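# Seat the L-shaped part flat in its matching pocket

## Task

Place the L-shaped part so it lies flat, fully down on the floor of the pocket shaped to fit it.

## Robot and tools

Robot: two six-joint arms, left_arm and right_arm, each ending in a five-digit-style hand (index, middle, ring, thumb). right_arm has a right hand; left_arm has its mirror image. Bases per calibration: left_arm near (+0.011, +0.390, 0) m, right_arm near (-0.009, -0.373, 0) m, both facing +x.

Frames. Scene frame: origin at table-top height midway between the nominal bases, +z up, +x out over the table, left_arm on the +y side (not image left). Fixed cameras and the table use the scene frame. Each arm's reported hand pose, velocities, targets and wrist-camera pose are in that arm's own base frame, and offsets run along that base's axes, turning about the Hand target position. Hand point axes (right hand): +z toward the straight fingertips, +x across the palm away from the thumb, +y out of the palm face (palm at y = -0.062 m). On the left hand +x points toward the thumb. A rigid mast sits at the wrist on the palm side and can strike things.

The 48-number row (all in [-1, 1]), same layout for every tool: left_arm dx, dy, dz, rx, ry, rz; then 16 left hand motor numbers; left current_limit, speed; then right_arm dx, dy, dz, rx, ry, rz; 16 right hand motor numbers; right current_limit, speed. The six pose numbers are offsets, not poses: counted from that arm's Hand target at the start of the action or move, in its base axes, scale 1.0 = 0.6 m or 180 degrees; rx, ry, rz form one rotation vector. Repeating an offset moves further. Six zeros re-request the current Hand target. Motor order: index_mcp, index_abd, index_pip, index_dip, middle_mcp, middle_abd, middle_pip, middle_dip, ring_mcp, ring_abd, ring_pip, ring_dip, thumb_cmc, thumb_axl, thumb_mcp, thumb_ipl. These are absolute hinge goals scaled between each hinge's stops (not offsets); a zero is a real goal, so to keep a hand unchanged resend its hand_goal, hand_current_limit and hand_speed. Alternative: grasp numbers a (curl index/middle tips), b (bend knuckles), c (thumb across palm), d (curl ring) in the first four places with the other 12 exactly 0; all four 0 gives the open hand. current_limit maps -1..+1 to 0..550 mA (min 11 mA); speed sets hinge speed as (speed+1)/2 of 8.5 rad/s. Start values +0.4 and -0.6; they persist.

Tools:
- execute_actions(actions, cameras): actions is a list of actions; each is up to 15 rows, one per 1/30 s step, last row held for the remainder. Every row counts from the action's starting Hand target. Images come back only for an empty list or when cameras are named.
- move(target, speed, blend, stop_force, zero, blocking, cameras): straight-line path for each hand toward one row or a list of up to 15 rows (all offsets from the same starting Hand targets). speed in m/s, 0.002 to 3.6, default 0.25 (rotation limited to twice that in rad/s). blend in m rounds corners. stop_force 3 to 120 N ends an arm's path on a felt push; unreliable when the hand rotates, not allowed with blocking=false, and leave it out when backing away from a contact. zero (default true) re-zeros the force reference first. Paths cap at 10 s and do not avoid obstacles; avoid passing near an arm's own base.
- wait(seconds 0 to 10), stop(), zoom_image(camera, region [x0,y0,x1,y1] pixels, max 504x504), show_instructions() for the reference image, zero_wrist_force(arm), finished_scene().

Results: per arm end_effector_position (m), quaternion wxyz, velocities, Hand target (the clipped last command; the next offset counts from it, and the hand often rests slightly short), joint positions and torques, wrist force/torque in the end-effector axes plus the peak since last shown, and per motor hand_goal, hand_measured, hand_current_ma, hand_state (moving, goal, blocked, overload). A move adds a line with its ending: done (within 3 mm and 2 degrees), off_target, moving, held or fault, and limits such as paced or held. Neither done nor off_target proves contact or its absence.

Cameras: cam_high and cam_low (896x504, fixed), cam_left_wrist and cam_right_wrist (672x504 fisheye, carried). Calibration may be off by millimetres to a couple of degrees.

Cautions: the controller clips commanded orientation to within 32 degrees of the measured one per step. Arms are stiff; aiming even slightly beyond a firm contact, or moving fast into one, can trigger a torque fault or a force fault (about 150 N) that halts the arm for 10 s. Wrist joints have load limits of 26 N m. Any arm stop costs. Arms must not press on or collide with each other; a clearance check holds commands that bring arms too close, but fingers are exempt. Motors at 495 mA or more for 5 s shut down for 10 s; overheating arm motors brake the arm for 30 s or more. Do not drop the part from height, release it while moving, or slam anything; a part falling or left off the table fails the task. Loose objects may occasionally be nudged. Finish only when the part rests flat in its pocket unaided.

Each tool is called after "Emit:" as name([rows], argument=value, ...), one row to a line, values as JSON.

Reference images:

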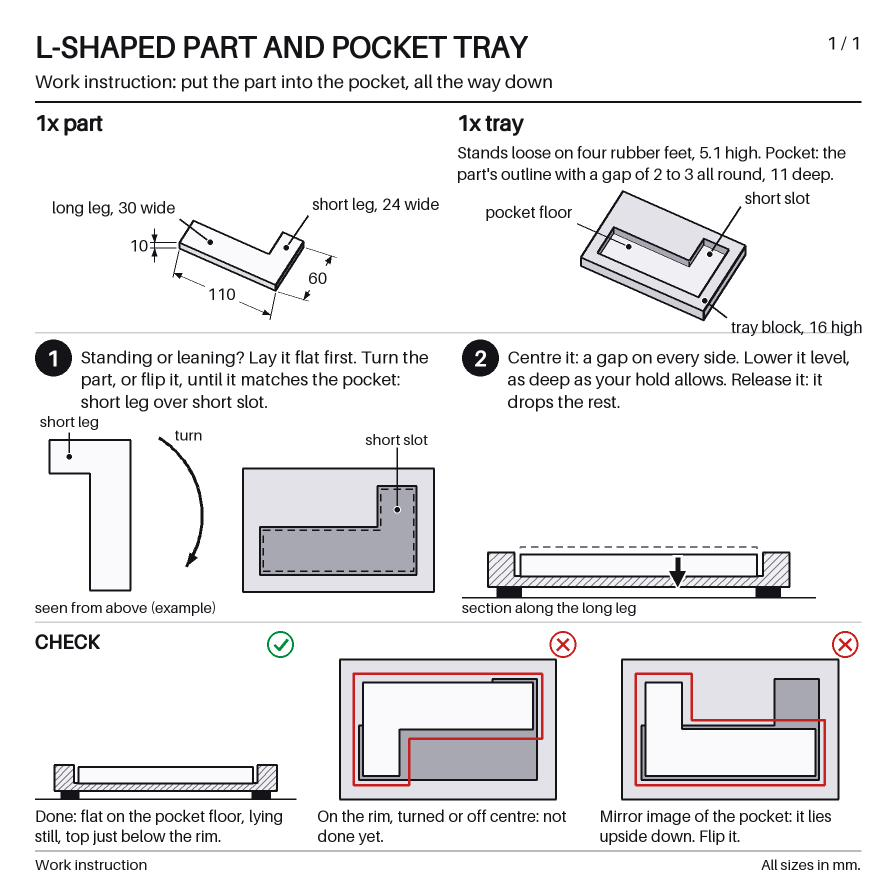

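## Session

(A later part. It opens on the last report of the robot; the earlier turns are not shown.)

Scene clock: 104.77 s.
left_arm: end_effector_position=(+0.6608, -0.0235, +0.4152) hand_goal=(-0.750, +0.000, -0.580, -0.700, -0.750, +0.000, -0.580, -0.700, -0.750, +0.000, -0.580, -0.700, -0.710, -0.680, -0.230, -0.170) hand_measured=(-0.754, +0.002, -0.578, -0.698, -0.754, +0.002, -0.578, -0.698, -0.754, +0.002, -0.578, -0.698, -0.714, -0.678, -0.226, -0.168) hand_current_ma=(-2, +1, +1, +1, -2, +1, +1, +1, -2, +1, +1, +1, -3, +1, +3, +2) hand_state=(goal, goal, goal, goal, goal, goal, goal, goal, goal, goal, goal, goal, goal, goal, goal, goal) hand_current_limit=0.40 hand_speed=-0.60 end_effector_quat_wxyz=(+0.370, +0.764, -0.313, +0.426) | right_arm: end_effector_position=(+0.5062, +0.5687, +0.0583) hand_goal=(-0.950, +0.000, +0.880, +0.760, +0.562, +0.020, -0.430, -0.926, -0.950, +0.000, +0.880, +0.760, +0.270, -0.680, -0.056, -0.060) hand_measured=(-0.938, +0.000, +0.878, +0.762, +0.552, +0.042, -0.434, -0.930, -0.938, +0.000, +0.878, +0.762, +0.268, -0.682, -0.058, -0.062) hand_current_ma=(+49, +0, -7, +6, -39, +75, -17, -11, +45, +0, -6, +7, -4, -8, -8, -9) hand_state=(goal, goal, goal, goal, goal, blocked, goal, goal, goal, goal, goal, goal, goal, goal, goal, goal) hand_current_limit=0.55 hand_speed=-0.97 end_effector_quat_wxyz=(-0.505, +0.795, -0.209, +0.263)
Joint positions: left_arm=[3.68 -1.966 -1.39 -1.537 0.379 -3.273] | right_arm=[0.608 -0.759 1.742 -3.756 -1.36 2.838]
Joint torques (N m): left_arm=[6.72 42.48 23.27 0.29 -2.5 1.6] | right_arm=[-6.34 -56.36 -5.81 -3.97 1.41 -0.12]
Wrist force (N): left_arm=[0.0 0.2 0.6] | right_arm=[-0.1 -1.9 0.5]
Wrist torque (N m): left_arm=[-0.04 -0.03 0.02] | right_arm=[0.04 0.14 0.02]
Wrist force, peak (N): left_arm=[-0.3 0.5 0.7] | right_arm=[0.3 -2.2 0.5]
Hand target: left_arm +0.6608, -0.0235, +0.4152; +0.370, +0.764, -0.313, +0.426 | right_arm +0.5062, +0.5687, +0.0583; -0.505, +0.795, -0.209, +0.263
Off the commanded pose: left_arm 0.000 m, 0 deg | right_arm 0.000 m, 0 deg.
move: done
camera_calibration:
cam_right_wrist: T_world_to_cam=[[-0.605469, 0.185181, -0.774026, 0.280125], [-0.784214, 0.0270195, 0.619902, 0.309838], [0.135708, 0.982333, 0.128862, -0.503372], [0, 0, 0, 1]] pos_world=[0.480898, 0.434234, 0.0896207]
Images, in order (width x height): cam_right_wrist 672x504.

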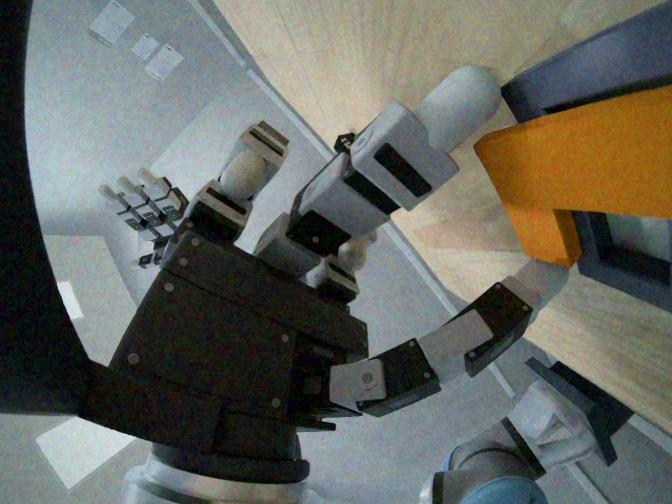

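Emit:
move([
  [0,0,0,0,0,0, 0,0,0,0,0,0,0,0,0,0,0,0,0,0,0,0, 0.4,-0.6, 0,0,0,0,0,0, -0.95,0.0,0.88,0.76,0.5625,0.08,-0.43,-0.925,-0.95,0.0,0.88,0.76,0.24,-0.68,-0.056,-0.06, 0.55,-0.97],
  [0,0,0,0,0,0, 0,0,0,0,0,0,0,0,0,0,0,0,0,0,0,0, 0.4,-0.6, 0,0,0.005,0,0,0, -0.95,0.0,0.88,0.76,0.5625,0.08,-0.43,-0.925,-0.95,0.0,0.88,0.76,0.24,-0.68,-0.056,-0.06, 0.55,-0.97],
  [0,0,0,0,0,0, 0,0,0,0,0,0,0,0,0,0,0,0,0,0,0,0, 0.4,-0.6, 0,0,0.005,0,0,0, -0.95,0.0,0.88,0.76,0.5625,0.0,-0.43,-0.925,-0.95,0.0,0.88,0.76,0.28,-0.68,-0.056,-0.06, 0.55,-0.97],
], speed=0.03, cameras=["cam_right_wrist"])

Emit:
zoom_image(camera="cam_right_wrist", region=[480, 160, 672, 304])

Emit:
zoom_image(camera="cam_right_wrist", region=[440, 0, 672, 174])

Scene clock: 108.13 s.
left_arm: end_effector_position=(+0.6608, -0.0235, +0.4152) hand_goal=(-0.750, +0.000, -0.580, -0.700, -0.750, +0.000, -0.580, -0.700, -0.750, +0.000, -0.580, -0.700, -0.710, -0.680, -0.230, -0.170) hand_measured=(-0.754, +0.002, -0.578, -0.698, -0.754, +0.002, -0.578, -0.698, -0.754, +0.002, -0.578, -0.698, -0.714, -0.678, -0.226, -0.168) hand_current_ma=(-2, +1, +1, +1, -2, +1, +1, +1, -2, +1, +1, +1, -3, +1, +3, +2) hand_state=(goal, goal, goal, goal, goal, goal, goal, goal, goal, goal, goal, goal, goal, goal, goal, goal) hand_current_limit=0.40 hand_speed=-0.60 end_effector_quat_wxyz=(+0.370, +0.764, -0.313, +0.426) | right_arm: end_effector_position=(+0.5062, +0.5687, +0.0613) hand_goal=(-0.950, +0.000, +0.880, +0.760, +0.562, +0.000, -0.430, -0.926, -0.950, +0.000, +0.880, +0.760, +0.280, -0.680, -0.056, -0.060) hand_measured=(-0.938, +0.000, +0.878, +0.762, +0.552, +0.002, -0.434, -0.930, -0.938, +0.000, +0.878, +0.762, +0.278, -0.682, -0.058, -0.062) hand_current_ma=(+49, +0, -7, +6, -39, +7, -17, -11, +45, +0, -6, +7, -4, -8, -8, -9) hand_state=(goal, goal, goal, goal, goal, goal, goal, goal, goal, goal, goal, goal, goal, goal, goal, goal) hand_current_limit=0.55 hand_speed=-0.97 end_effector_quat_wxyz=(-0.505, +0.795, -0.209, +0.263)
Joint positions: left_arm=[3.68 -1.966 -1.39 -1.537 0.379 -3.273] | right_arm=[0.608 -0.765 1.742 -3.75 -1.36 2.838]
Joint torques (N m): left_arm=[6.74 42.17 23.23 0.22 -2.27 1.52] | right_arm=[-5.82 -40.21 -10.51 -3.59 1.24 -2.56]
Wrist force (N): left_arm=[-0.3 0.3 0.2] | right_arm=[-0.5 -1.4 0.6]
Wrist torque (N m): left_arm=[0.02 0.00 -0.01] | right_arm=[0.04 0.15 0.04]
Wrist force, peak (N): left_arm=[-0.2 0.0 1.0] | right_arm=[-0.5 -2.1 0.7]
Hand target: left_arm +0.6608, -0.0235, +0.4152; +0.370, +0.764, -0.313, +0.426 | right_arm +0.5062, +0.5687, +0.0613; -0.505, +0.795, -0.209, +0.263
Off the commanded pose: left_arm 0.000 m, 0 deg | right_arm 0.000 m, 0 deg.
move: done
camera_calibration:
cam_right_wrist: T_world_to_cam=[[-0.605478, 0.185105, -0.774036, 0.282486], [-0.784206, 0.0270805, 0.61991, 0.307947], [0.13571, 0.982345, 0.128764, -0.503756], [0, 0, 0, 1]] pos_world=[0.480898, 0.434234, 0.0926208]
Images, in order (width x height): cam_right_wrist 672x504.

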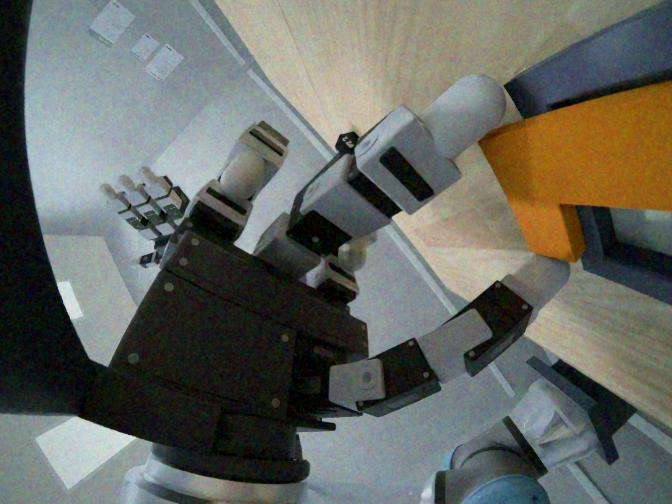

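Scaled by 2.625 from the camera's 672x504 image, which has a finer 960x720 frame.

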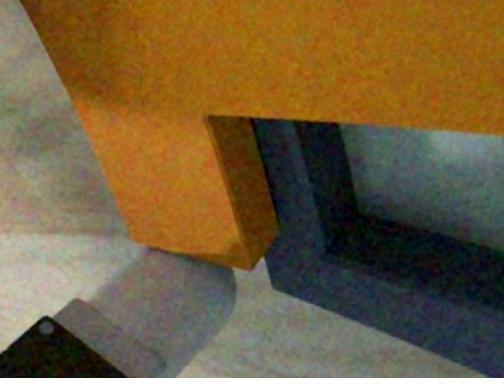

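Scaled by 2.172 from the camera's 672x504 image, which has a finer 960x720 frame.

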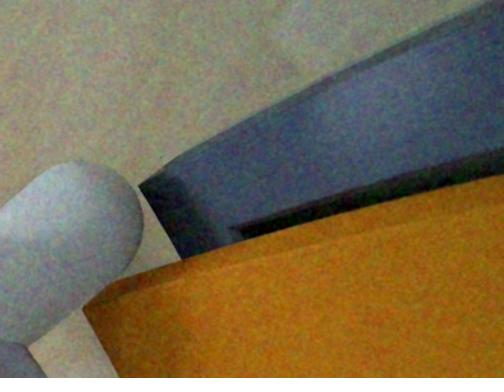

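Emit:
move([
  [0,0,0,0,0,0, 0,0,0,0,0,0,0,0,0,0,0,0,0,0,0,0, 0.4,-0.6, 0,0,0,0,0,0, -0.95,0.0,0.88,0.76,0.5625,0.06,-0.43,-0.925,-0.95,0.0,0.88,0.76,0.25,-0.68,-0.056,-0.06, 0.55,-0.97],
  [0,0,0,0,0,0, 0,0,0,0,0,0,0,0,0,0,0,0,0,0,0,0, 0.4,-0.6, 0.0017,0.0047,-0.0027,0,0,0, -0.95,0.0,0.88,0.76,0.5625,0.06,-0.43,-0.925,-0.95,0.0,0.88,0.76,0.25,-0.68,-0.056,-0.06, 0.55,-0.97],
  [0,0,0,0,0,0, 0,0,0,0,0,0,0,0,0,0,0,0,0,0,0,0, 0.4,-0.6, 0.0017,0.0047,-0.0027,0,0,0, -0.95,0.0,0.88,0.76,0.5625,-0.04,-0.43,-0.925,-0.95,0.0,0.88,0.76,0.31,-0.68,-0.056,-0.06, 0.55,-0.98],
], speed=0.03, cameras=["cam_right_wrist"])

Emit:
zoom_image(camera="cam_right_wrist", region=[480, 160, 672, 304])

Emit:
zoom_image(camera="cam_right_wrist", region=[440, 0, 672, 174])

Scene clock: 112.13 s.
left_arm: end_effector_position=(+0.6608, -0.0235, +0.4152) hand_goal=(-0.750, +0.000, -0.580, -0.700, -0.750, +0.000, -0.580, -0.700, -0.750, +0.000, -0.580, -0.700, -0.710, -0.680, -0.230, -0.170) hand_measured=(-0.754, +0.002, -0.578, -0.698, -0.754, +0.002, -0.578, -0.698, -0.754, +0.002, -0.578, -0.698, -0.714, -0.678, -0.226, -0.168) hand_current_ma=(-2, +1, +1, +1, -2, +1, +1, +1, -2, +1, +1, +1, -3, +1, +3, +2) hand_state=(goal, goal, goal, goal, goal, goal, goal, goal, goal, goal, goal, goal, goal, goal, goal, goal) hand_current_limit=0.40 hand_speed=-0.60 end_effector_quat_wxyz=(+0.370, +0.764, -0.313, +0.426) | right_arm: end_effector_position=(+0.5072, +0.5715, +0.0597) hand_goal=(-0.950, +0.000, +0.880, +0.760, +0.562, -0.040, -0.430, -0.926, -0.950, +0.000, +0.880, +0.760, +0.310, -0.680, -0.056, -0.060) hand_measured=(-0.938, +0.000, +0.878, +0.762, +0.552, +0.000, -0.434, -0.930, -0.938, +0.000, +0.878, +0.762, +0.300, -0.682, -0.058, -0.062) hand_current_ma=(+49, +0, -7, +6, -39, +52, -17, -11, +45, +0, -6, +7, -36, -8, -8, -9) hand_state=(goal, goal, goal, goal, goal, moving, goal, goal, goal, goal, goal, goal, goal, goal, goal, goal) hand_current_limit=0.55 hand_speed=-0.98 end_effector_quat_wxyz=(-0.505, +0.795, -0.209, +0.263)
Joint positions: left_arm=[3.68 -1.966 -1.39 -1.537 0.379 -3.273] | right_arm=[0.611 -0.758 1.733 -3.748 -1.363 2.839]
Joint torques (N m): left_arm=[6.77 43.3 24.88 0.25 -2.42 1.59] | right_arm=[-5.18 -56.64 -6.68 -3.13 1.24 0.58]
Wrist force (N): left_arm=[-0.4 0.2 0.4] | right_arm=[-0.6 -1.4 0.3]
Wrist torque (N m): left_arm=[-0.02 0.02 -0.01] | right_arm=[0.05 0.18 0.03]
Wrist force, peak (N): left_arm=[-0.1 0.3 0.9] | right_arm=[-0.6 -1.6 0.5]
Hand target: left_arm +0.6608, -0.0235, +0.4152; +0.370, +0.764, -0.313, +0.426 | right_arm +0.5072, +0.5715, +0.0597; -0.505, +0.795, -0.209, +0.263
Off the commanded pose: left_arm 0.000 m, 0 deg | right_arm 0.000 m, 0 deg.
move: done
camera_calibration:
cam_right_wrist: T_world_to_cam=[[-0.605469, 0.185181, -0.774026, 0.281296], [-0.784214, 0.0270195, 0.619902, 0.309678], [0.135708, 0.982333, 0.128862, -0.506439], [0, 0, 0, 1]] pos_world=[0.481898, 0.437034, 0.0910207]
Images, in order (width x height): cam_right_wrist 672x504.

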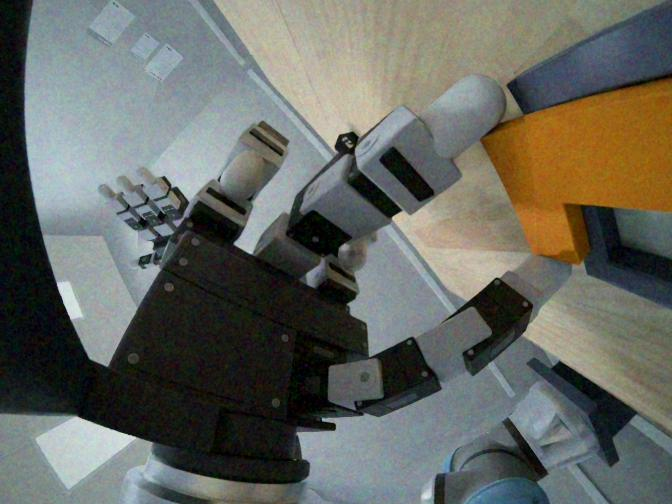

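Scaled by 2.625 from the camera's 672x504 image, which has a finer 960x720 frame.

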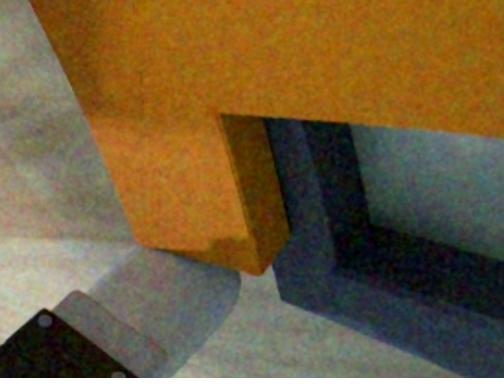

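Scaled by 2.172 from the camera's 672x504 image, which has a finer 960x720 frame.

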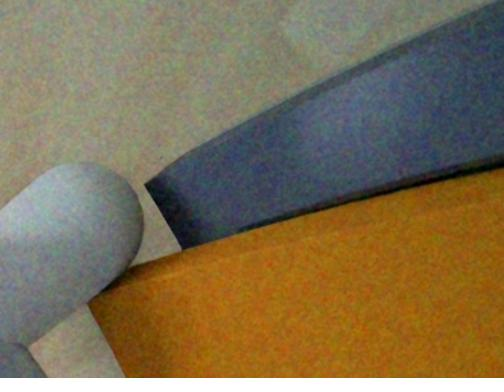

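Emit:
move(target=[0,0,0,0,0,0, 0,0,0,0,0,0,0,0,0,0,0,0,0,0,0,0, 0.4,-0.6, 0,0,0,0,0,0, -0.95,0.0,0.88,0.76,0.5625,-0.115,-0.43,-0.925,-0.95,0.0,0.88,0.76,0.415,-0.68,-0.056,-0.06, 0.55,-0.98], speed=0.03, cameras=[])

Emit:
wait(seconds=1.0, cameras=["cam_right_wrist"])

Emit:
zoom_image(camera="cam_right_wrist", region=[480, 160, 672, 304])

Emit:
zoom_image(camera="cam_right_wrist", region=[440, 0, 672, 174])

Scene clock: 112.90 s.
left_arm: end_effector_position=(+0.6608, -0.0235, +0.4152) hand_goal=(-0.750, +0.000, -0.580, -0.700, -0.750, +0.000, -0.580, -0.700, -0.750, +0.000, -0.580, -0.700, -0.710, -0.680, -0.230, -0.170) hand_measured=(-0.754, +0.002, -0.578, -0.698, -0.754, +0.002, -0.578, -0.698, -0.754, +0.002, -0.578, -0.698, -0.714, -0.678, -0.226, -0.168) hand_current_ma=(-2, +1, +1, +1, -2, +1, +1, +1, -2, +1, +1, +1, -3, +1, +3, +2) hand_state=(goal, goal, goal, goal, goal, goal, goal, goal, goal, goal, goal, goal, goal, goal, goal, goal) hand_current_limit=0.40 hand_speed=-0.60 end_effector_quat_wxyz=(+0.370, +0.764, -0.313, +0.426) | right_arm: end_effector_position=(+0.5072, +0.5715, +0.0597) hand_goal=(-0.950, +0.000, +0.880, +0.760, +0.562, -0.116, -0.430, -0.926, -0.950, +0.000, +0.880, +0.760, +0.414, -0.680, -0.056, -0.060) hand_measured=(-0.938, +0.000, +0.878, +0.762, +0.552, -0.014, -0.434, -0.930, -0.938, +0.000, +0.878, +0.762, +0.300, -0.684, -0.062, -0.062) hand_current_ma=(+49, +0, -7, +6, -40, +239, -17, -11, +45, +0, -6, +7, -184, -15, -29, -9) hand_state=(goal, goal, goal, goal, goal, moving, goal, goal, goal, goal, goal, goal, moving, goal, goal, goal) hand_current_limit=0.55 hand_speed=-0.98 end_effector_quat_wxyz=(-0.505, +0.795, -0.209, +0.263)
Joint positions: left_arm=[3.68 -1.966 -1.39 -1.537 0.379 -3.273] | right_arm=[0.611 -0.758 1.733 -3.748 -1.363 2.839]
Joint torques (N m): left_arm=[6.01 41.48 24.02 0.29 -2.35 1.49] | right_arm=[-5.23 -57.05 -6.55 -3.18 1.21 -1.01]
Wrist force (N): left_arm=[-0.1 0.2 0.3] | right_arm=[-0.3 -1.6 0.3]
Wrist torque (N m): left_arm=[-0.01 -0.02 0.02] | right_arm=[0.04 0.14 0.04]
Wrist force, peak (N): left_arm=[-0.3 0.2 0.8] | right_arm=[-0.4 -1.6 0.3]
Hand target: left_arm +0.6608, -0.0235, +0.4152; +0.370, +0.764, -0.313, +0.426 | right_arm +0.5072, +0.5715, +0.0597; -0.505, +0.795, -0.209, +0.263
Off the commanded pose: left_arm 0.000 m, 0 deg | right_arm 0.000 m, 0 deg.
move: done
No camera images: "cameras" was empty.

Scene clock: 113.90 s.
left_arm: end_effector_position=(+0.6608, -0.0235, +0.4152) hand_goal=(-0.750, +0.000, -0.580, -0.700, -0.750, +0.000, -0.580, -0.700, -0.750, +0.000, -0.580, -0.700, -0.710, -0.680, -0.230, -0.170) hand_measured=(-0.754, +0.002, -0.578, -0.698, -0.754, +0.002, -0.578, -0.698, -0.754, +0.002, -0.578, -0.698, -0.714, -0.678, -0.226, -0.168) hand_current_ma=(-2, +1, +1, +1, -2, +1, +1, +1, -2, +1, +1, +1, -3, +1, +3, +2) hand_state=(goal, goal, goal, goal, goal, goal, goal, goal, goal, goal, goal, goal, goal, goal, goal, goal) hand_current_limit=0.40 hand_speed=-0.60 end_effector_quat_wxyz=(+0.370, +0.764, -0.313, +0.426) | right_arm: end_effector_position=(+0.5072, +0.5715, +0.0597) hand_goal=(-0.950, +0.000, +0.880, +0.760, +0.562, -0.116, -0.430, -0.926, -0.950, +0.000, +0.880, +0.760, +0.414, -0.680, -0.056, -0.060) hand_measured=(-0.938, +0.000, +0.878, +0.762, +0.548, -0.028, -0.436, -0.930, -0.938, +0.000, +0.878, +0.762, +0.302, -0.688, -0.066, -0.064) hand_current_ma=(+49, +0, -7, +6, -56, +339, -20, -11, +45, +0, -6, +7, -426, -33, -51, -17) hand_state=(goal, goal, goal, goal, goal, blocked, goal, goal, goal, goal, goal, goal, blocked, goal, goal, goal) hand_current_limit=0.55 hand_speed=-0.98 end_effector_quat_wxyz=(-0.505, +0.795, -0.209, +0.263)
Joint positions: left_arm=[3.68 -1.966 -1.39 -1.537 0.379 -3.273] | right_arm=[0.611 -0.758 1.733 -3.748 -1.363 2.839]
Joint torques (N m): left_arm=[6.03 42.49 23.31 0.26 -2.61 1.38] | right_arm=[-5.42 -56.61 -6.43 -3.1 1.23 -2.5]
Wrist force (N): left_arm=[-0.1 0.1 0.7] | right_arm=[-0.6 -1.6 0.2]
Wrist torque (N m): left_arm=[-0.06 -0.01 0.02] | right_arm=[0.02 0.17 0.04]
Wrist force, peak (N): left_arm=[-0.2 0.3 1.0] | right_arm=[-0.6 -1.6 0.2]
Hand target: left_arm +0.6608, -0.0235, +0.4152; +0.370, +0.764, -0.313, +0.426 | right_arm +0.5072, +0.5715, +0.0597; -0.505, +0.795, -0.209, +0.263
Off the commanded pose: left_arm 0.000 m, 0 deg | right_arm 0.000 m, 0 deg.
wait: 1.00 s; at rest by 0.47 s
camera_calibration:
cam_right_wrist: T_world_to_cam=[[-0.605469, 0.185181, -0.774026, 0.281356], [-0.784214, 0.0270195, 0.619902, 0.309757], [0.135708, 0.982333, 0.128862, -0.506453], [0, 0, 0, 1]] pos_world=[0.481998, 0.437034, 0.0910207]
Images, in order (width x height): cam_right_wrist 672x504.

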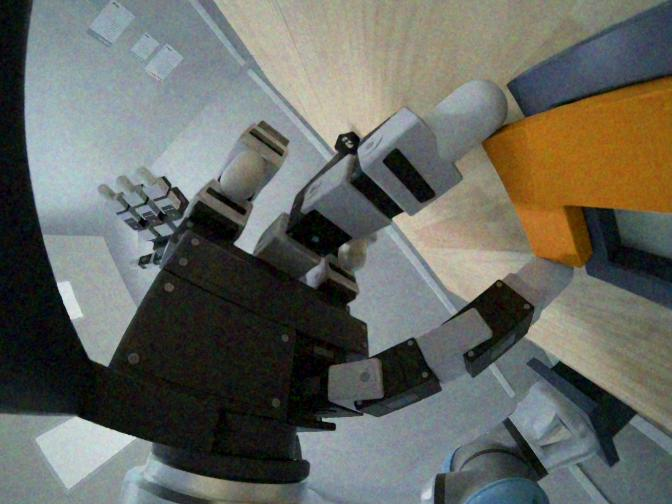

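Scaled by 2.625 from the camera's 672x504 image, which has a finer 960x720 frame.

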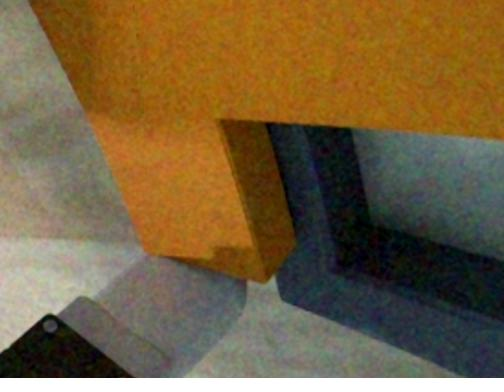

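Scaled by 2.172 from the camera's 672x504 image, which has a finer 960x720 frame.

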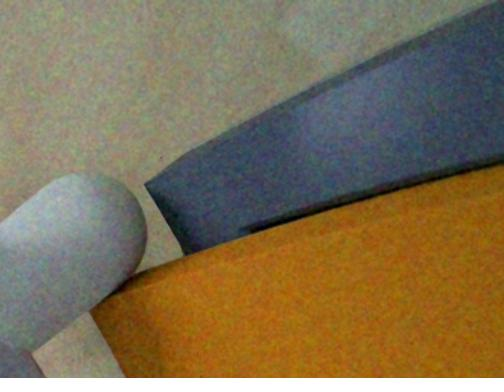

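Emit:
move(target=[0,0,0,0,0,0, 0,0,0,0,0,0,0,0,0,0,0,0,0,0,0,0, 0.4,-0.6, 0,0,0.0058,0,0,0, -0.95,0.0,0.88,0.76,0.5625,-0.115,-0.43,-0.925,-0.95,0.0,0.88,0.76,0.415,-0.68,-0.056,-0.06, 0.55,-0.98], speed=0.03, cameras=["cam_right_wrist"])

Emit:
zoom_image(camera="cam_right_wrist", region=[480, 160, 672, 304])

Emit:
zoom_image(camera="cam_right_wrist", region=[440, 0, 672, 174])

Scene clock: 115.37 s.
left_arm: end_effector_position=(+0.6608, -0.0235, +0.4152) hand_goal=(-0.750, +0.000, -0.580, -0.700, -0.750, +0.000, -0.580, -0.700, -0.750, +0.000, -0.580, -0.700, -0.710, -0.680, -0.230, -0.170) hand_measured=(-0.754, +0.002, -0.578, -0.698, -0.754, +0.002, -0.578, -0.698, -0.754, +0.002, -0.578, -0.698, -0.714, -0.678, -0.226, -0.168) hand_current_ma=(-2, +1, +1, +1, -2, +1, +1, +1, -2, +1, +1, +1, -3, +1, +3, +2) hand_state=(goal, goal, goal, goal, goal, goal, goal, goal, goal, goal, goal, goal, goal, goal, goal, goal) hand_current_limit=0.40 hand_speed=-0.60 end_effector_quat_wxyz=(+0.370, +0.764, -0.313, +0.426) | right_arm: end_effector_position=(+0.5072, +0.5715, +0.0632) hand_goal=(-0.950, +0.000, +0.880, +0.760, +0.562, -0.116, -0.430, -0.926, -0.950, +0.000, +0.880, +0.760, +0.414, -0.680, -0.056, -0.060) hand_measured=(-0.938, +0.000, +0.878, +0.762, +0.544, -0.030, -0.438, -0.930, -0.938, +0.000, +0.878, +0.762, +0.302, -0.688, -0.066, -0.064) hand_current_ma=(+49, +0, -7, +6, -72, +334, -29, -11, +45, +0, -6, +7, -426, -36, -52, -18) hand_state=(goal, goal, goal, goal, goal, blocked, goal, goal, goal, goal, goal, goal, blocked, goal, goal, goal) hand_current_limit=0.55 hand_speed=-0.98 end_effector_quat_wxyz=(-0.505, +0.795, -0.209, +0.263)
Joint positions: left_arm=[3.68 -1.966 -1.39 -1.537 0.379 -3.273] | right_arm=[0.611 -0.765 1.733 -3.742 -1.363 2.839]
Joint torques (N m): left_arm=[5.6 41.54 25.06 0.35 -2.45 1.57] | right_arm=[-5.96 -44.31 -8.2 -2.65 1.28 -2.45]
Wrist force (N): left_arm=[-0.2 0.1 0.4] | right_arm=[-0.6 -1.1 0.4]
Wrist torque (N m): left_arm=[-0.02 -0.01 0.01] | right_arm=[0.07 0.17 0.05]
Wrist force, peak (N): left_arm=[-0.3 0.4 0.7] | right_arm=[-0.8 -1.6 0.3]
Hand target: left_arm +0.6608, -0.0235, +0.4152; +0.370, +0.764, -0.313, +0.426 | right_arm +0.5072, +0.5715, +0.0631; -0.505, +0.795, -0.209, +0.263
Off the commanded pose: left_arm 0.000 m, 0 deg | right_arm 0.000 m, 0 deg.
move: done
camera_calibration:
cam_right_wrist: T_world_to_cam=[[-0.605469, 0.185181, -0.774026, 0.284143], [-0.784214, 0.0270195, 0.619902, 0.307525], [0.135708, 0.982333, 0.128862, -0.506917], [0, 0, 0, 1]] pos_world=[0.481998, 0.437034, 0.0946207]
Images, in order (width x height): cam_right_wrist 672x504.

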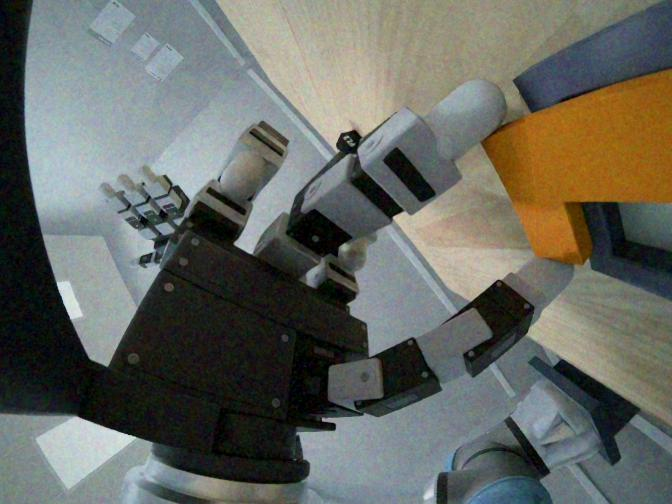

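Scaled by 2.625 from the camera's 672x504 image, which has a finer 960x720 frame.

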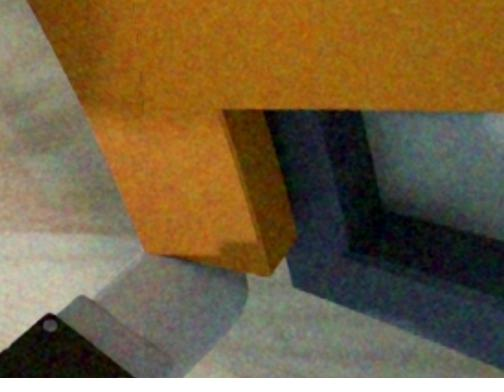

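Scaled by 2.172 from the camera's 672x504 image, which has a finer 960x720 frame.

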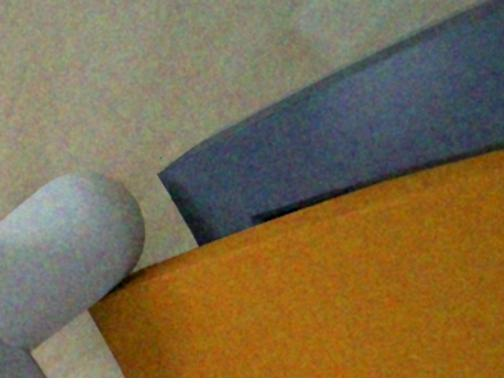

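Emit:
move(target=[0,0,0,0,0,0, 0,0,0,0,0,0,0,0,0,0,0,0,0,0,0,0, 0.4,-0.6, -0.0187,-0.0337,0,0,0,0.0133, -0.95,0.0,0.88,0.76,0.5625,-0.115,-0.43,-0.925,-0.95,0.0,0.88,0.76,0.415,-0.68,-0.056,-0.06, 0.55,-0.98], speed=0.03, cameras=["cam_right_wrist","cam_high","cam_low"])

Emit:
zoom_image(camera="cam_right_wrist", region=[480, 160, 672, 304])

Emit:
zoom_image(camera="cam_right_wrist", region=[440, 0, 672, 174])

Emit:
zoom_image(camera="cam_low", region=[470, 230, 570, 330])

Emit:
zoom_image(camera="cam_high", region=[460, 220, 580, 360])

Scene clock: 117.37 s.
left_arm: end_effector_position=(+0.6608, -0.0235, +0.4152) hand_goal=(-0.750, +0.000, -0.580, -0.700, -0.750, +0.000, -0.580, -0.700, -0.750, +0.000, -0.580, -0.700, -0.710, -0.680, -0.230, -0.170) hand_measured=(-0.754, +0.002, -0.578, -0.698, -0.754, +0.002, -0.578, -0.698, -0.754, +0.002, -0.578, -0.698, -0.714, -0.678, -0.226, -0.168) hand_current_ma=(-2, +1, +1, +1, -2, +1, +1, +1, -2, +1, +1, +1, -3, +1, +3, +2) hand_state=(goal, goal, goal, goal, goal, goal, goal, goal, goal, goal, goal, goal, goal, goal, goal, goal) hand_current_limit=0.40 hand_speed=-0.60 end_effector_quat_wxyz=(+0.370, +0.764, -0.313, +0.426) | right_arm: end_effector_position=(+0.4961, +0.5512, +0.0633) hand_goal=(-0.950, +0.000, +0.880, +0.760, +0.562, -0.116, -0.430, -0.926, -0.950, +0.000, +0.880, +0.760, +0.414, -0.680, -0.056, -0.060) hand_measured=(-0.938, +0.000, +0.878, +0.762, +0.544, -0.030, -0.438, -0.930, -0.938, +0.000, +0.878, +0.762, +0.302, -0.692, -0.064, -0.064) hand_current_ma=(+49, +0, -7, +6, -75, +327, -30, -11, +45, +0, -6, +7, -426, -57, -36, -18) hand_state=(goal, goal, goal, goal, goal, blocked, goal, goal, goal, goal, goal, goal, blocked, goal, goal, goal) hand_current_limit=0.55 hand_speed=-0.98 end_effector_quat_wxyz=(-0.510, +0.799, -0.193, +0.252) end_effector_velocity=(+0.000, +0.000, -0.001) end_effector_angular_velocity=(-0.001, +0.001, -0.004)
Joint positions: left_arm=[3.68 -1.966 -1.39 -1.537 0.379 -3.273] | right_arm=[0.578 -0.796 1.808 -3.778 -1.294 2.811]
Joint velocities: left_arm=[within noise] | right_arm=[0.002 0.002 -0.002 0.002 -0.005 0.002]
Joint torques (N m): left_arm=[6.56 41.36 24.58 0.25 -2.57 1.49] | right_arm=[5.93 -36.81 -21.26 -1.06 -1.2 2.86]
Wrist force (N): left_arm=[-0.1 -0.1 0.5] | right_arm=[-1.1 -1.2 -0.2]
Wrist torque (N m): left_arm=[-0.05 -0.01 0.02] | right_arm=[0.11 0.24 0.24]
Wrist force, peak (N): left_arm=[0.0 0.6 1.0] | right_arm=[-1.3 -1.4 0.1]
Hand target: left_arm +0.6608, -0.0235, +0.4152; +0.370, +0.764, -0.313, +0.426 | right_arm +0.4960, +0.5513, +0.0631; -0.510, +0.799, -0.193, +0.252
Off the commanded pose: left_arm 0.000 m, 0 deg | right_arm 0.000 m, 0 deg.
move: done
camera_calibration:
cam_right_wrist: T_world_to_cam=[[-0.612271, 0.159591, -0.774374, 0.298614], [-0.784987, -0.00571087, 0.619485, 0.31775], [0.0944422, 0.987167, 0.128774, -0.467669], [0, 0, 0, 1]] pos_world=[0.47643, 0.415826, 0.0946207]
Images, in order (width x height): cam_high 896x504, cam_low 896x504, cam_right_wrist 672x504.

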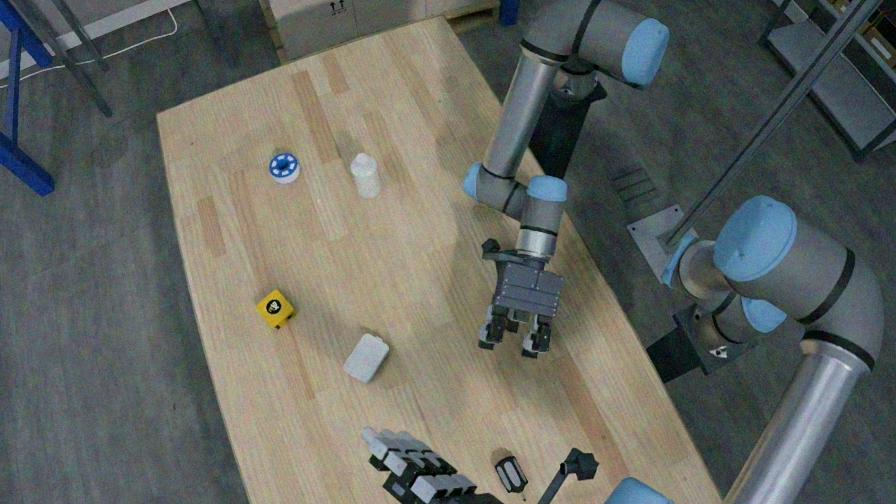

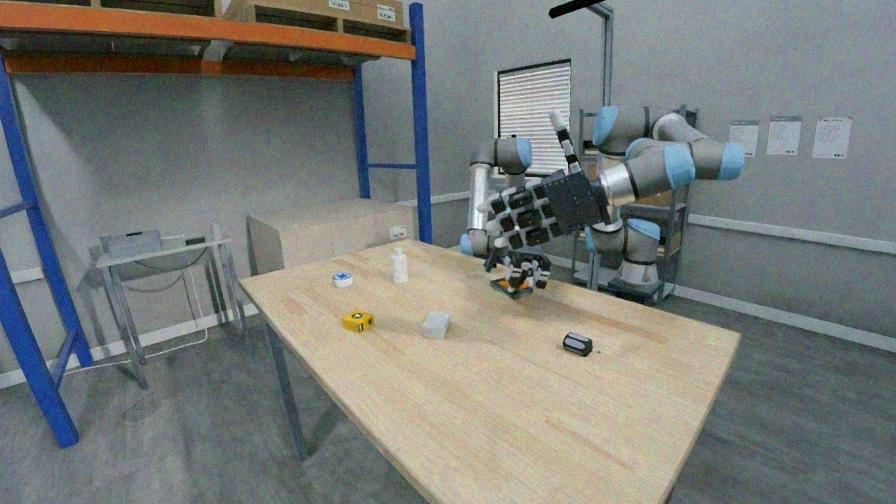

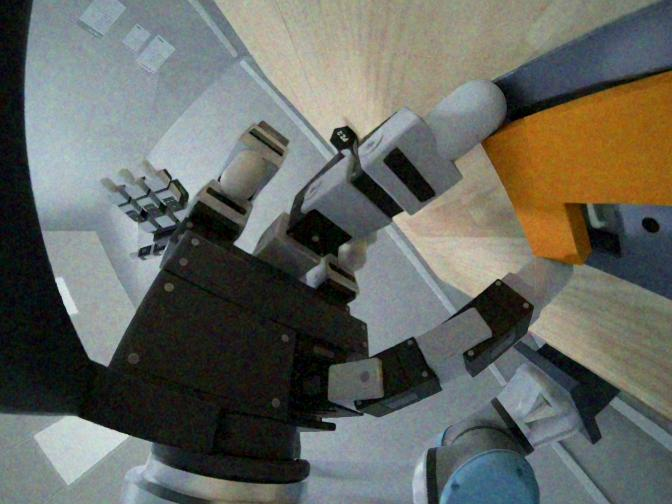

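Scaled by 2.625 from the camera's 672x504 image, which has a finer 960x720 frame.

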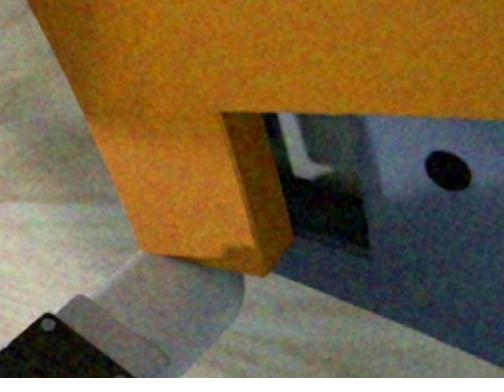

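Scaled by 2.172 from the camera's 672x504 image, which has a finer 960x720 frame.

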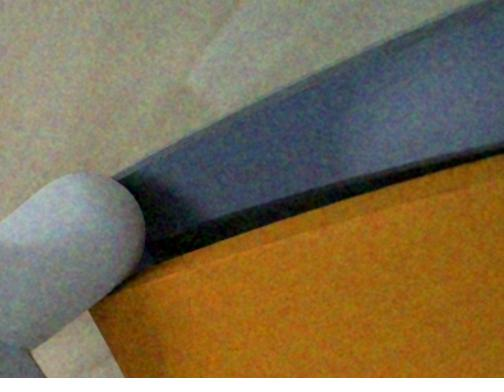

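Scaled by 5.040.

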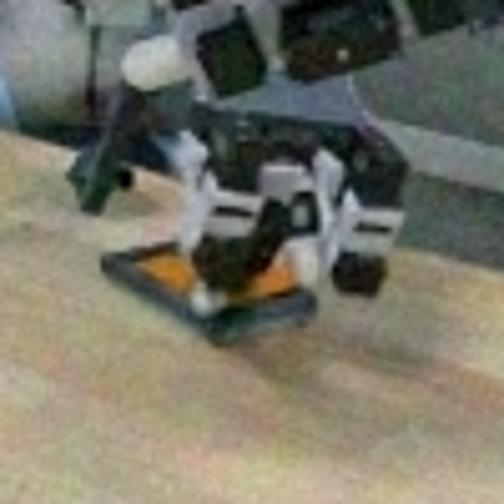

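Scaled by 3.600.

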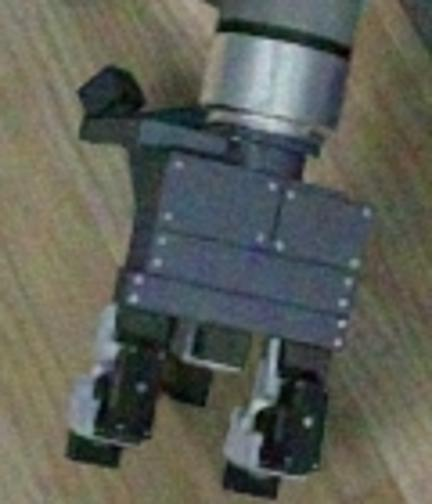

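Emit:
zoom_image(camera="cam_right_wrist", region=[560, 180, 672, 290])

Emit:
zoom_image(camera="cam_right_wrist", region=[470, 60, 672, 150])

Emit:
zoom_image(camera="cam_low", region=[485, 270, 545, 305])

Scaled by 4.500 from the camera's 672x504 image, which has a finer 960x720 frame.

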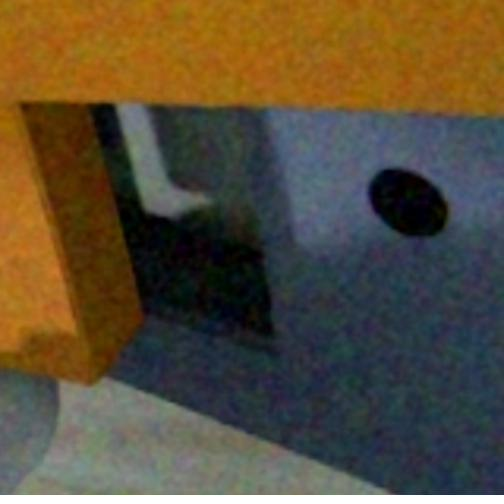

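Scaled by 2.495 from the camera's 672x504 image, which has a finer 960x720 frame.

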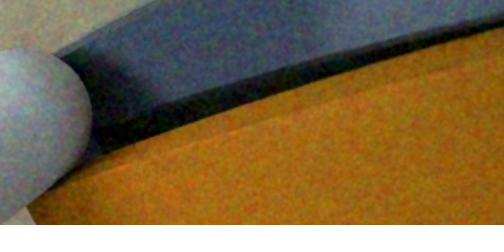

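Scaled by 8.400.

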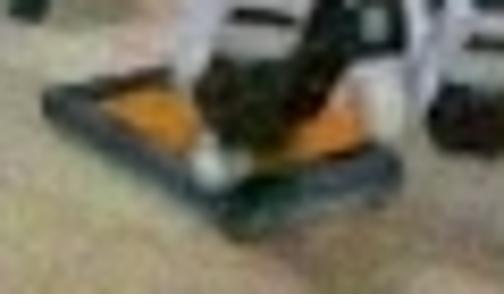

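Emit:
move(target=[0,0,0,0,0,0, 0,0,0,0,0,0,0,0,0,0,0,0,0,0,0,0, 0.4,-0.6, -0.0032,-0.0115,0,0,0,-0.0028, -0.95,0.0,0.88,0.76,0.5625,-0.115,-0.43,-0.925,-0.95,0.0,0.88,0.76,0.415,-0.68,-0.056,-0.06, 0.55,-0.98], speed=0.03, cameras=["cam_right_wrist","cam_high","cam_low"])

Emit:
zoom_image(camera="cam_right_wrist", region=[560, 180, 672, 290])

Emit:
zoom_image(camera="cam_right_wrist", region=[470, 60, 672, 150])

Emit:
zoom_image(camera="cam_low", region=[485, 270, 545, 305])

Emit:
zoom_image(camera="cam_right_wrist", region=[500, 220, 600, 300])

Scene clock: 121.07 s.
left_arm: end_effector_position=(+0.6608, -0.0235, +0.4152) hand_goal=(-0.750, +0.000, -0.580, -0.700, -0.750, +0.000, -0.580, -0.700, -0.750, +0.000, -0.580, -0.700, -0.710, -0.680, -0.230, -0.170) hand_measured=(-0.754, +0.002, -0.578, -0.698, -0.754, +0.002, -0.578, -0.698, -0.754, +0.002, -0.578, -0.698, -0.714, -0.678, -0.226, -0.168) hand_current_ma=(-2, +1, +1, +1, -2, +1, +1, +1, -2, +1, +1, +1, -3, +1, +3, +2) hand_state=(goal, goal, goal, goal, goal, goal, goal, goal, goal, goal, goal, goal, goal, goal, goal, goal) hand_current_limit=0.40 hand_speed=-0.60 end_effector_quat_wxyz=(+0.370, +0.764, -0.313, +0.426) | right_arm: end_effector_position=(+0.4941, +0.5443, +0.0632) hand_goal=(-0.950, +0.000, +0.880, +0.760, +0.562, -0.116, -0.430, -0.926, -0.950, +0.000, +0.880, +0.760, +0.414, -0.680, -0.056, -0.060) hand_measured=(-0.938, +0.000, +0.878, +0.762, +0.544, -0.030, -0.438, -0.930, -0.938, +0.000, +0.878, +0.762, +0.304, -0.692, -0.064, -0.064) hand_current_ma=(+49, +0, -7, +6, -78, +327, -32, -11, +45, +0, -6, +7, -426, -57, -43, -18) hand_state=(goal, goal, goal, goal, goal, blocked, goal, goal, goal, goal, goal, goal, blocked, goal, goal, goal) hand_current_limit=0.55 hand_speed=-0.98 end_effector_quat_wxyz=(-0.509, +0.799, -0.196, +0.254)
Joint positions: left_arm=[3.68 -1.966 -1.39 -1.537 0.379 -3.273] | right_arm=[0.573 -0.804 1.828 -3.791 -1.297 2.813]
Joint torques (N m): left_arm=[7.42 41.9 25.1 0.22 -2.33 1.56] | right_arm=[2.36 -39.47 -20.29 -1.47 -0.65 2.68]
Wrist force (N): left_arm=[-0.1 0.2 0.4] | right_arm=[-0.6 -1.1 -0.1]
Wrist torque (N m): left_arm=[-0.02 -0.02 0.01] | right_arm=[0.16 0.17 0.04]
Wrist force, peak (N): left_arm=[-0.4 0.4 0.8] | right_arm=[-1.3 -1.5 0.0]
Hand target: left_arm +0.6608, -0.0235, +0.4152; +0.370, +0.764, -0.313, +0.426 | right_arm +0.4941, +0.5444, +0.0631; -0.509, +0.799, -0.196, +0.254
Off the commanded pose: left_arm 0.000 m, 0 deg | right_arm 0.000 m, 0 deg.
move: done
camera_calibration:
cam_right_wrist: T_world_to_cam=[[-0.611076, 0.165314, -0.774117, 0.294805], [-0.784785, 0.00126185, 0.619767, 0.31222], [0.103433, 0.98624, 0.128965, -0.464549], [0, 0, 0, 1]] pos_world=[0.473223, 0.409027, 0.0946206]
Images, in order (width x height): cam_high 896x504, cam_low 896x504, cam_right_wrist 672x504.

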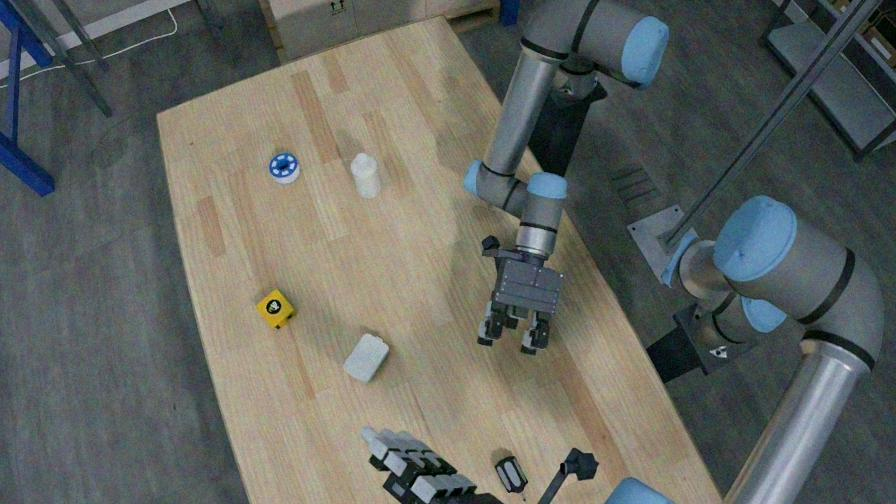

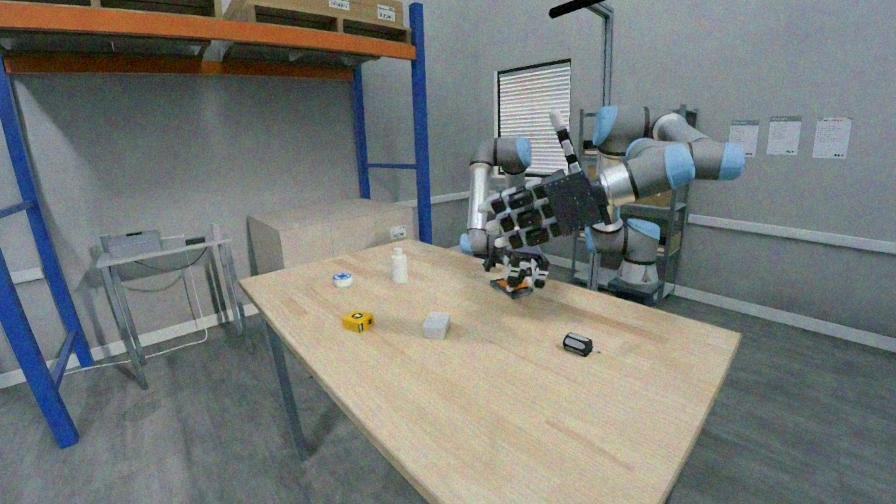

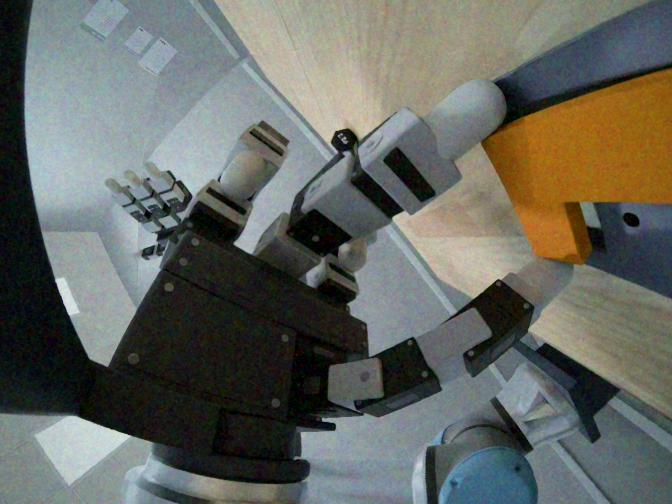

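Scaled by 4.500 from the camera's 672x504 image, which has a finer 960x720 frame.

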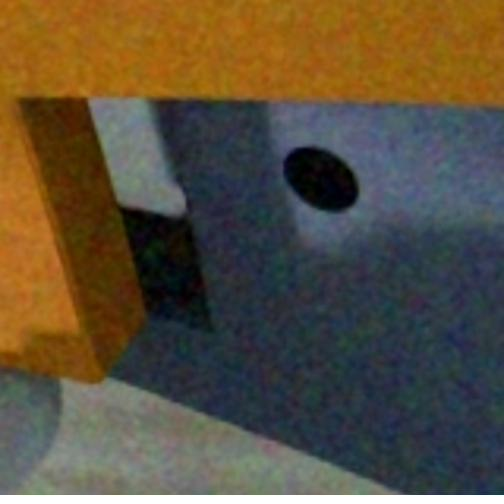

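Scaled by 2.495 from the camera's 672x504 image, which has a finer 960x720 frame.

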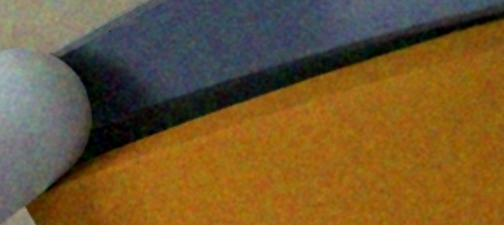

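Scaled by 8.400.

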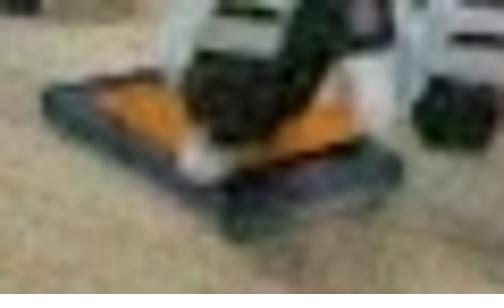

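Scaled by 5.040 from the camera's 672x504 image, which has a finer 960x720 frame.

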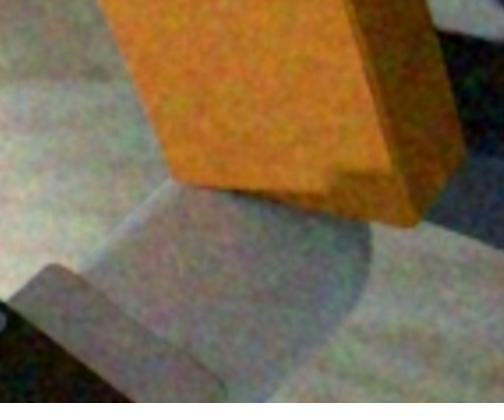

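Emit:
move(target=[0,0,0,0,0,0, 0,0,0,0,0,0,0,0,0,0,0,0,0,0,0,0, 0.4,-0.6, -0.0008,-0.0024,-0.0042,0,0,0, -0.95,0.0,0.88,0.76,0.5625,-0.115,-0.43,-0.925,-0.95,0.0,0.88,0.76,0.415,-0.68,-0.056,-0.06, 0.55,-0.98], speed=0.02, cameras=["cam_right_wrist","cam_low"])

Emit:
zoom_image(camera="cam_right_wrist", region=[560, 180, 672, 290])

Emit:
zoom_image(camera="cam_right_wrist", region=[470, 60, 672, 150])

Emit:
zoom_image(camera="cam_low", region=[485, 270, 545, 305])

Scene clock: 122.53 s.
left_arm: end_effector_position=(+0.6608, -0.0235, +0.4152) hand_goal=(-0.750, +0.000, -0.580, -0.700, -0.750, +0.000, -0.580, -0.700, -0.750, +0.000, -0.580, -0.700, -0.710, -0.680, -0.230, -0.170) hand_measured=(-0.754, +0.002, -0.578, -0.698, -0.754, +0.002, -0.578, -0.698, -0.754, +0.002, -0.578, -0.698, -0.714, -0.678, -0.226, -0.168) hand_current_ma=(-2, +1, +1, +1, -2, +1, +1, +1, -2, +1, +1, +1, -3, +1, +3, +2) hand_state=(goal, goal, goal, goal, goal, goal, goal, goal, goal, goal, goal, goal, goal, goal, goal, goal) hand_current_limit=0.40 hand_speed=-0.60 end_effector_quat_wxyz=(+0.370, +0.764, -0.313, +0.426) | right_arm: end_effector_position=(+0.4936, +0.5429, +0.0607) hand_goal=(-0.950, +0.000, +0.880, +0.760, +0.562, -0.116, -0.430, -0.926, -0.950, +0.000, +0.880, +0.760, +0.414, -0.680, -0.056, -0.060) hand_measured=(-0.938, +0.000, +0.878, +0.762, +0.552, -0.030, -0.438, -0.964, -0.938, +0.000, +0.878, +0.762, +0.304, -0.692, -0.064, -0.064) hand_current_ma=(+49, +0, -7, +6, -43, +327, -32, -156, +45, +0, -6, +7, -426, -57, -38, -15) hand_state=(goal, goal, goal, goal, goal, blocked, goal, blocked, goal, goal, goal, goal, blocked, goal, goal, goal) hand_current_limit=0.55 hand_speed=-0.98 end_effector_quat_wxyz=(-0.509, +0.799, -0.196, +0.254)
Joint positions: left_arm=[3.68 -1.966 -1.39 -1.537 0.379 -3.273] | right_arm=[0.571 -0.801 1.832 -3.798 -1.295 2.812]
Joint torques (N m): left_arm=[6.88 40.57 24.38 0.32 -2.45 1.61] | right_arm=[-10.36 -20.74 2.32 4.12 -0.93 -2.53]
Wrist force (N): left_arm=[-0.1 0.2 0.5] | right_arm=[1.0 -30.9 0.9]
Wrist torque (N m): left_arm=[-0.02 -0.02 0.02] | right_arm=[-1.03 0.11 -0.42]
Wrist force, peak (N): left_arm=[-0.5 0.1 0.8] | right_arm=[1.0 -31.3 1.1]
Hand target: left_arm +0.6608, -0.0235, +0.4152; +0.370, +0.764, -0.313, +0.426 | right_arm +0.4936, +0.5429, +0.0606; -0.509, +0.799, -0.196, +0.254
Off the commanded pose: left_arm 0.000 m, 0 deg | right_arm 0.000 m, 0 deg.
move: done
camera_calibration:
cam_right_wrist: T_world_to_cam=[[-0.611132, 0.165132, -0.774111, 0.292863], [-0.78478, 0.00102167, 0.619773, 0.313614], [0.103135, 0.986271, 0.128968, -0.462762], [0, 0, 0, 1]] pos_world=[0.472823, 0.407727, 0.0920206]
Images, in order (width x height): cam_low 896x504, cam_right_wrist 672x504.

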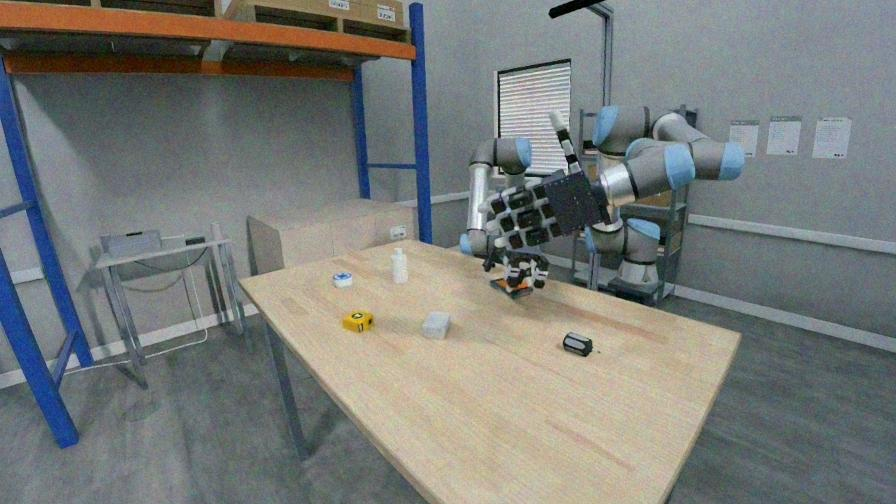

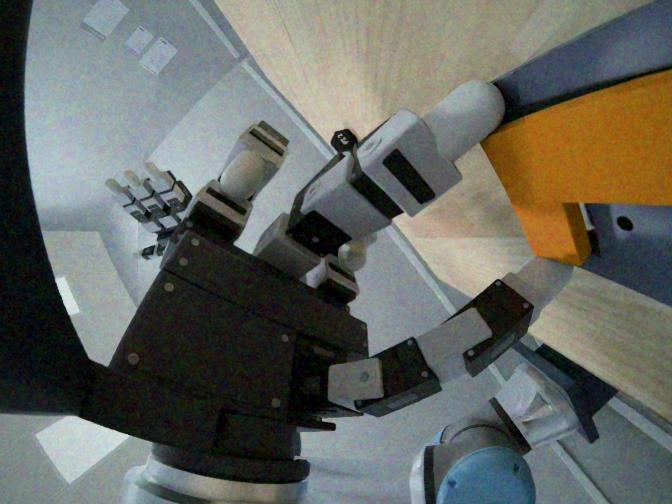

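Scaled by 4.500 from the camera's 672x504 image, which has a finer 960x720 frame.

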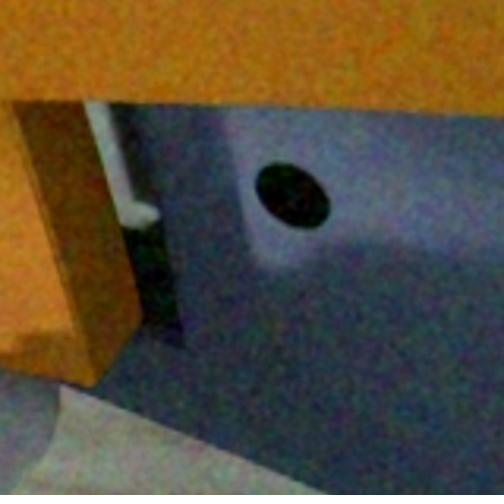

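Scaled by 2.495 from the camera's 672x504 image, which has a finer 960x720 frame.

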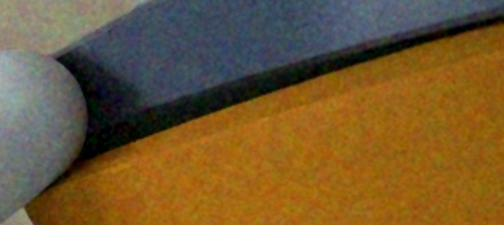

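Scaled by 8.400.

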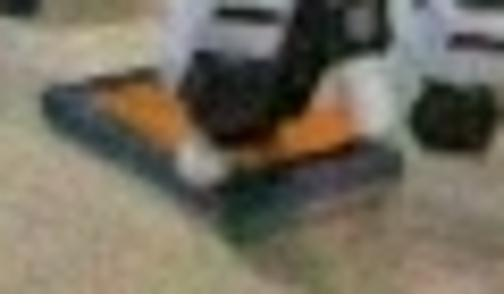

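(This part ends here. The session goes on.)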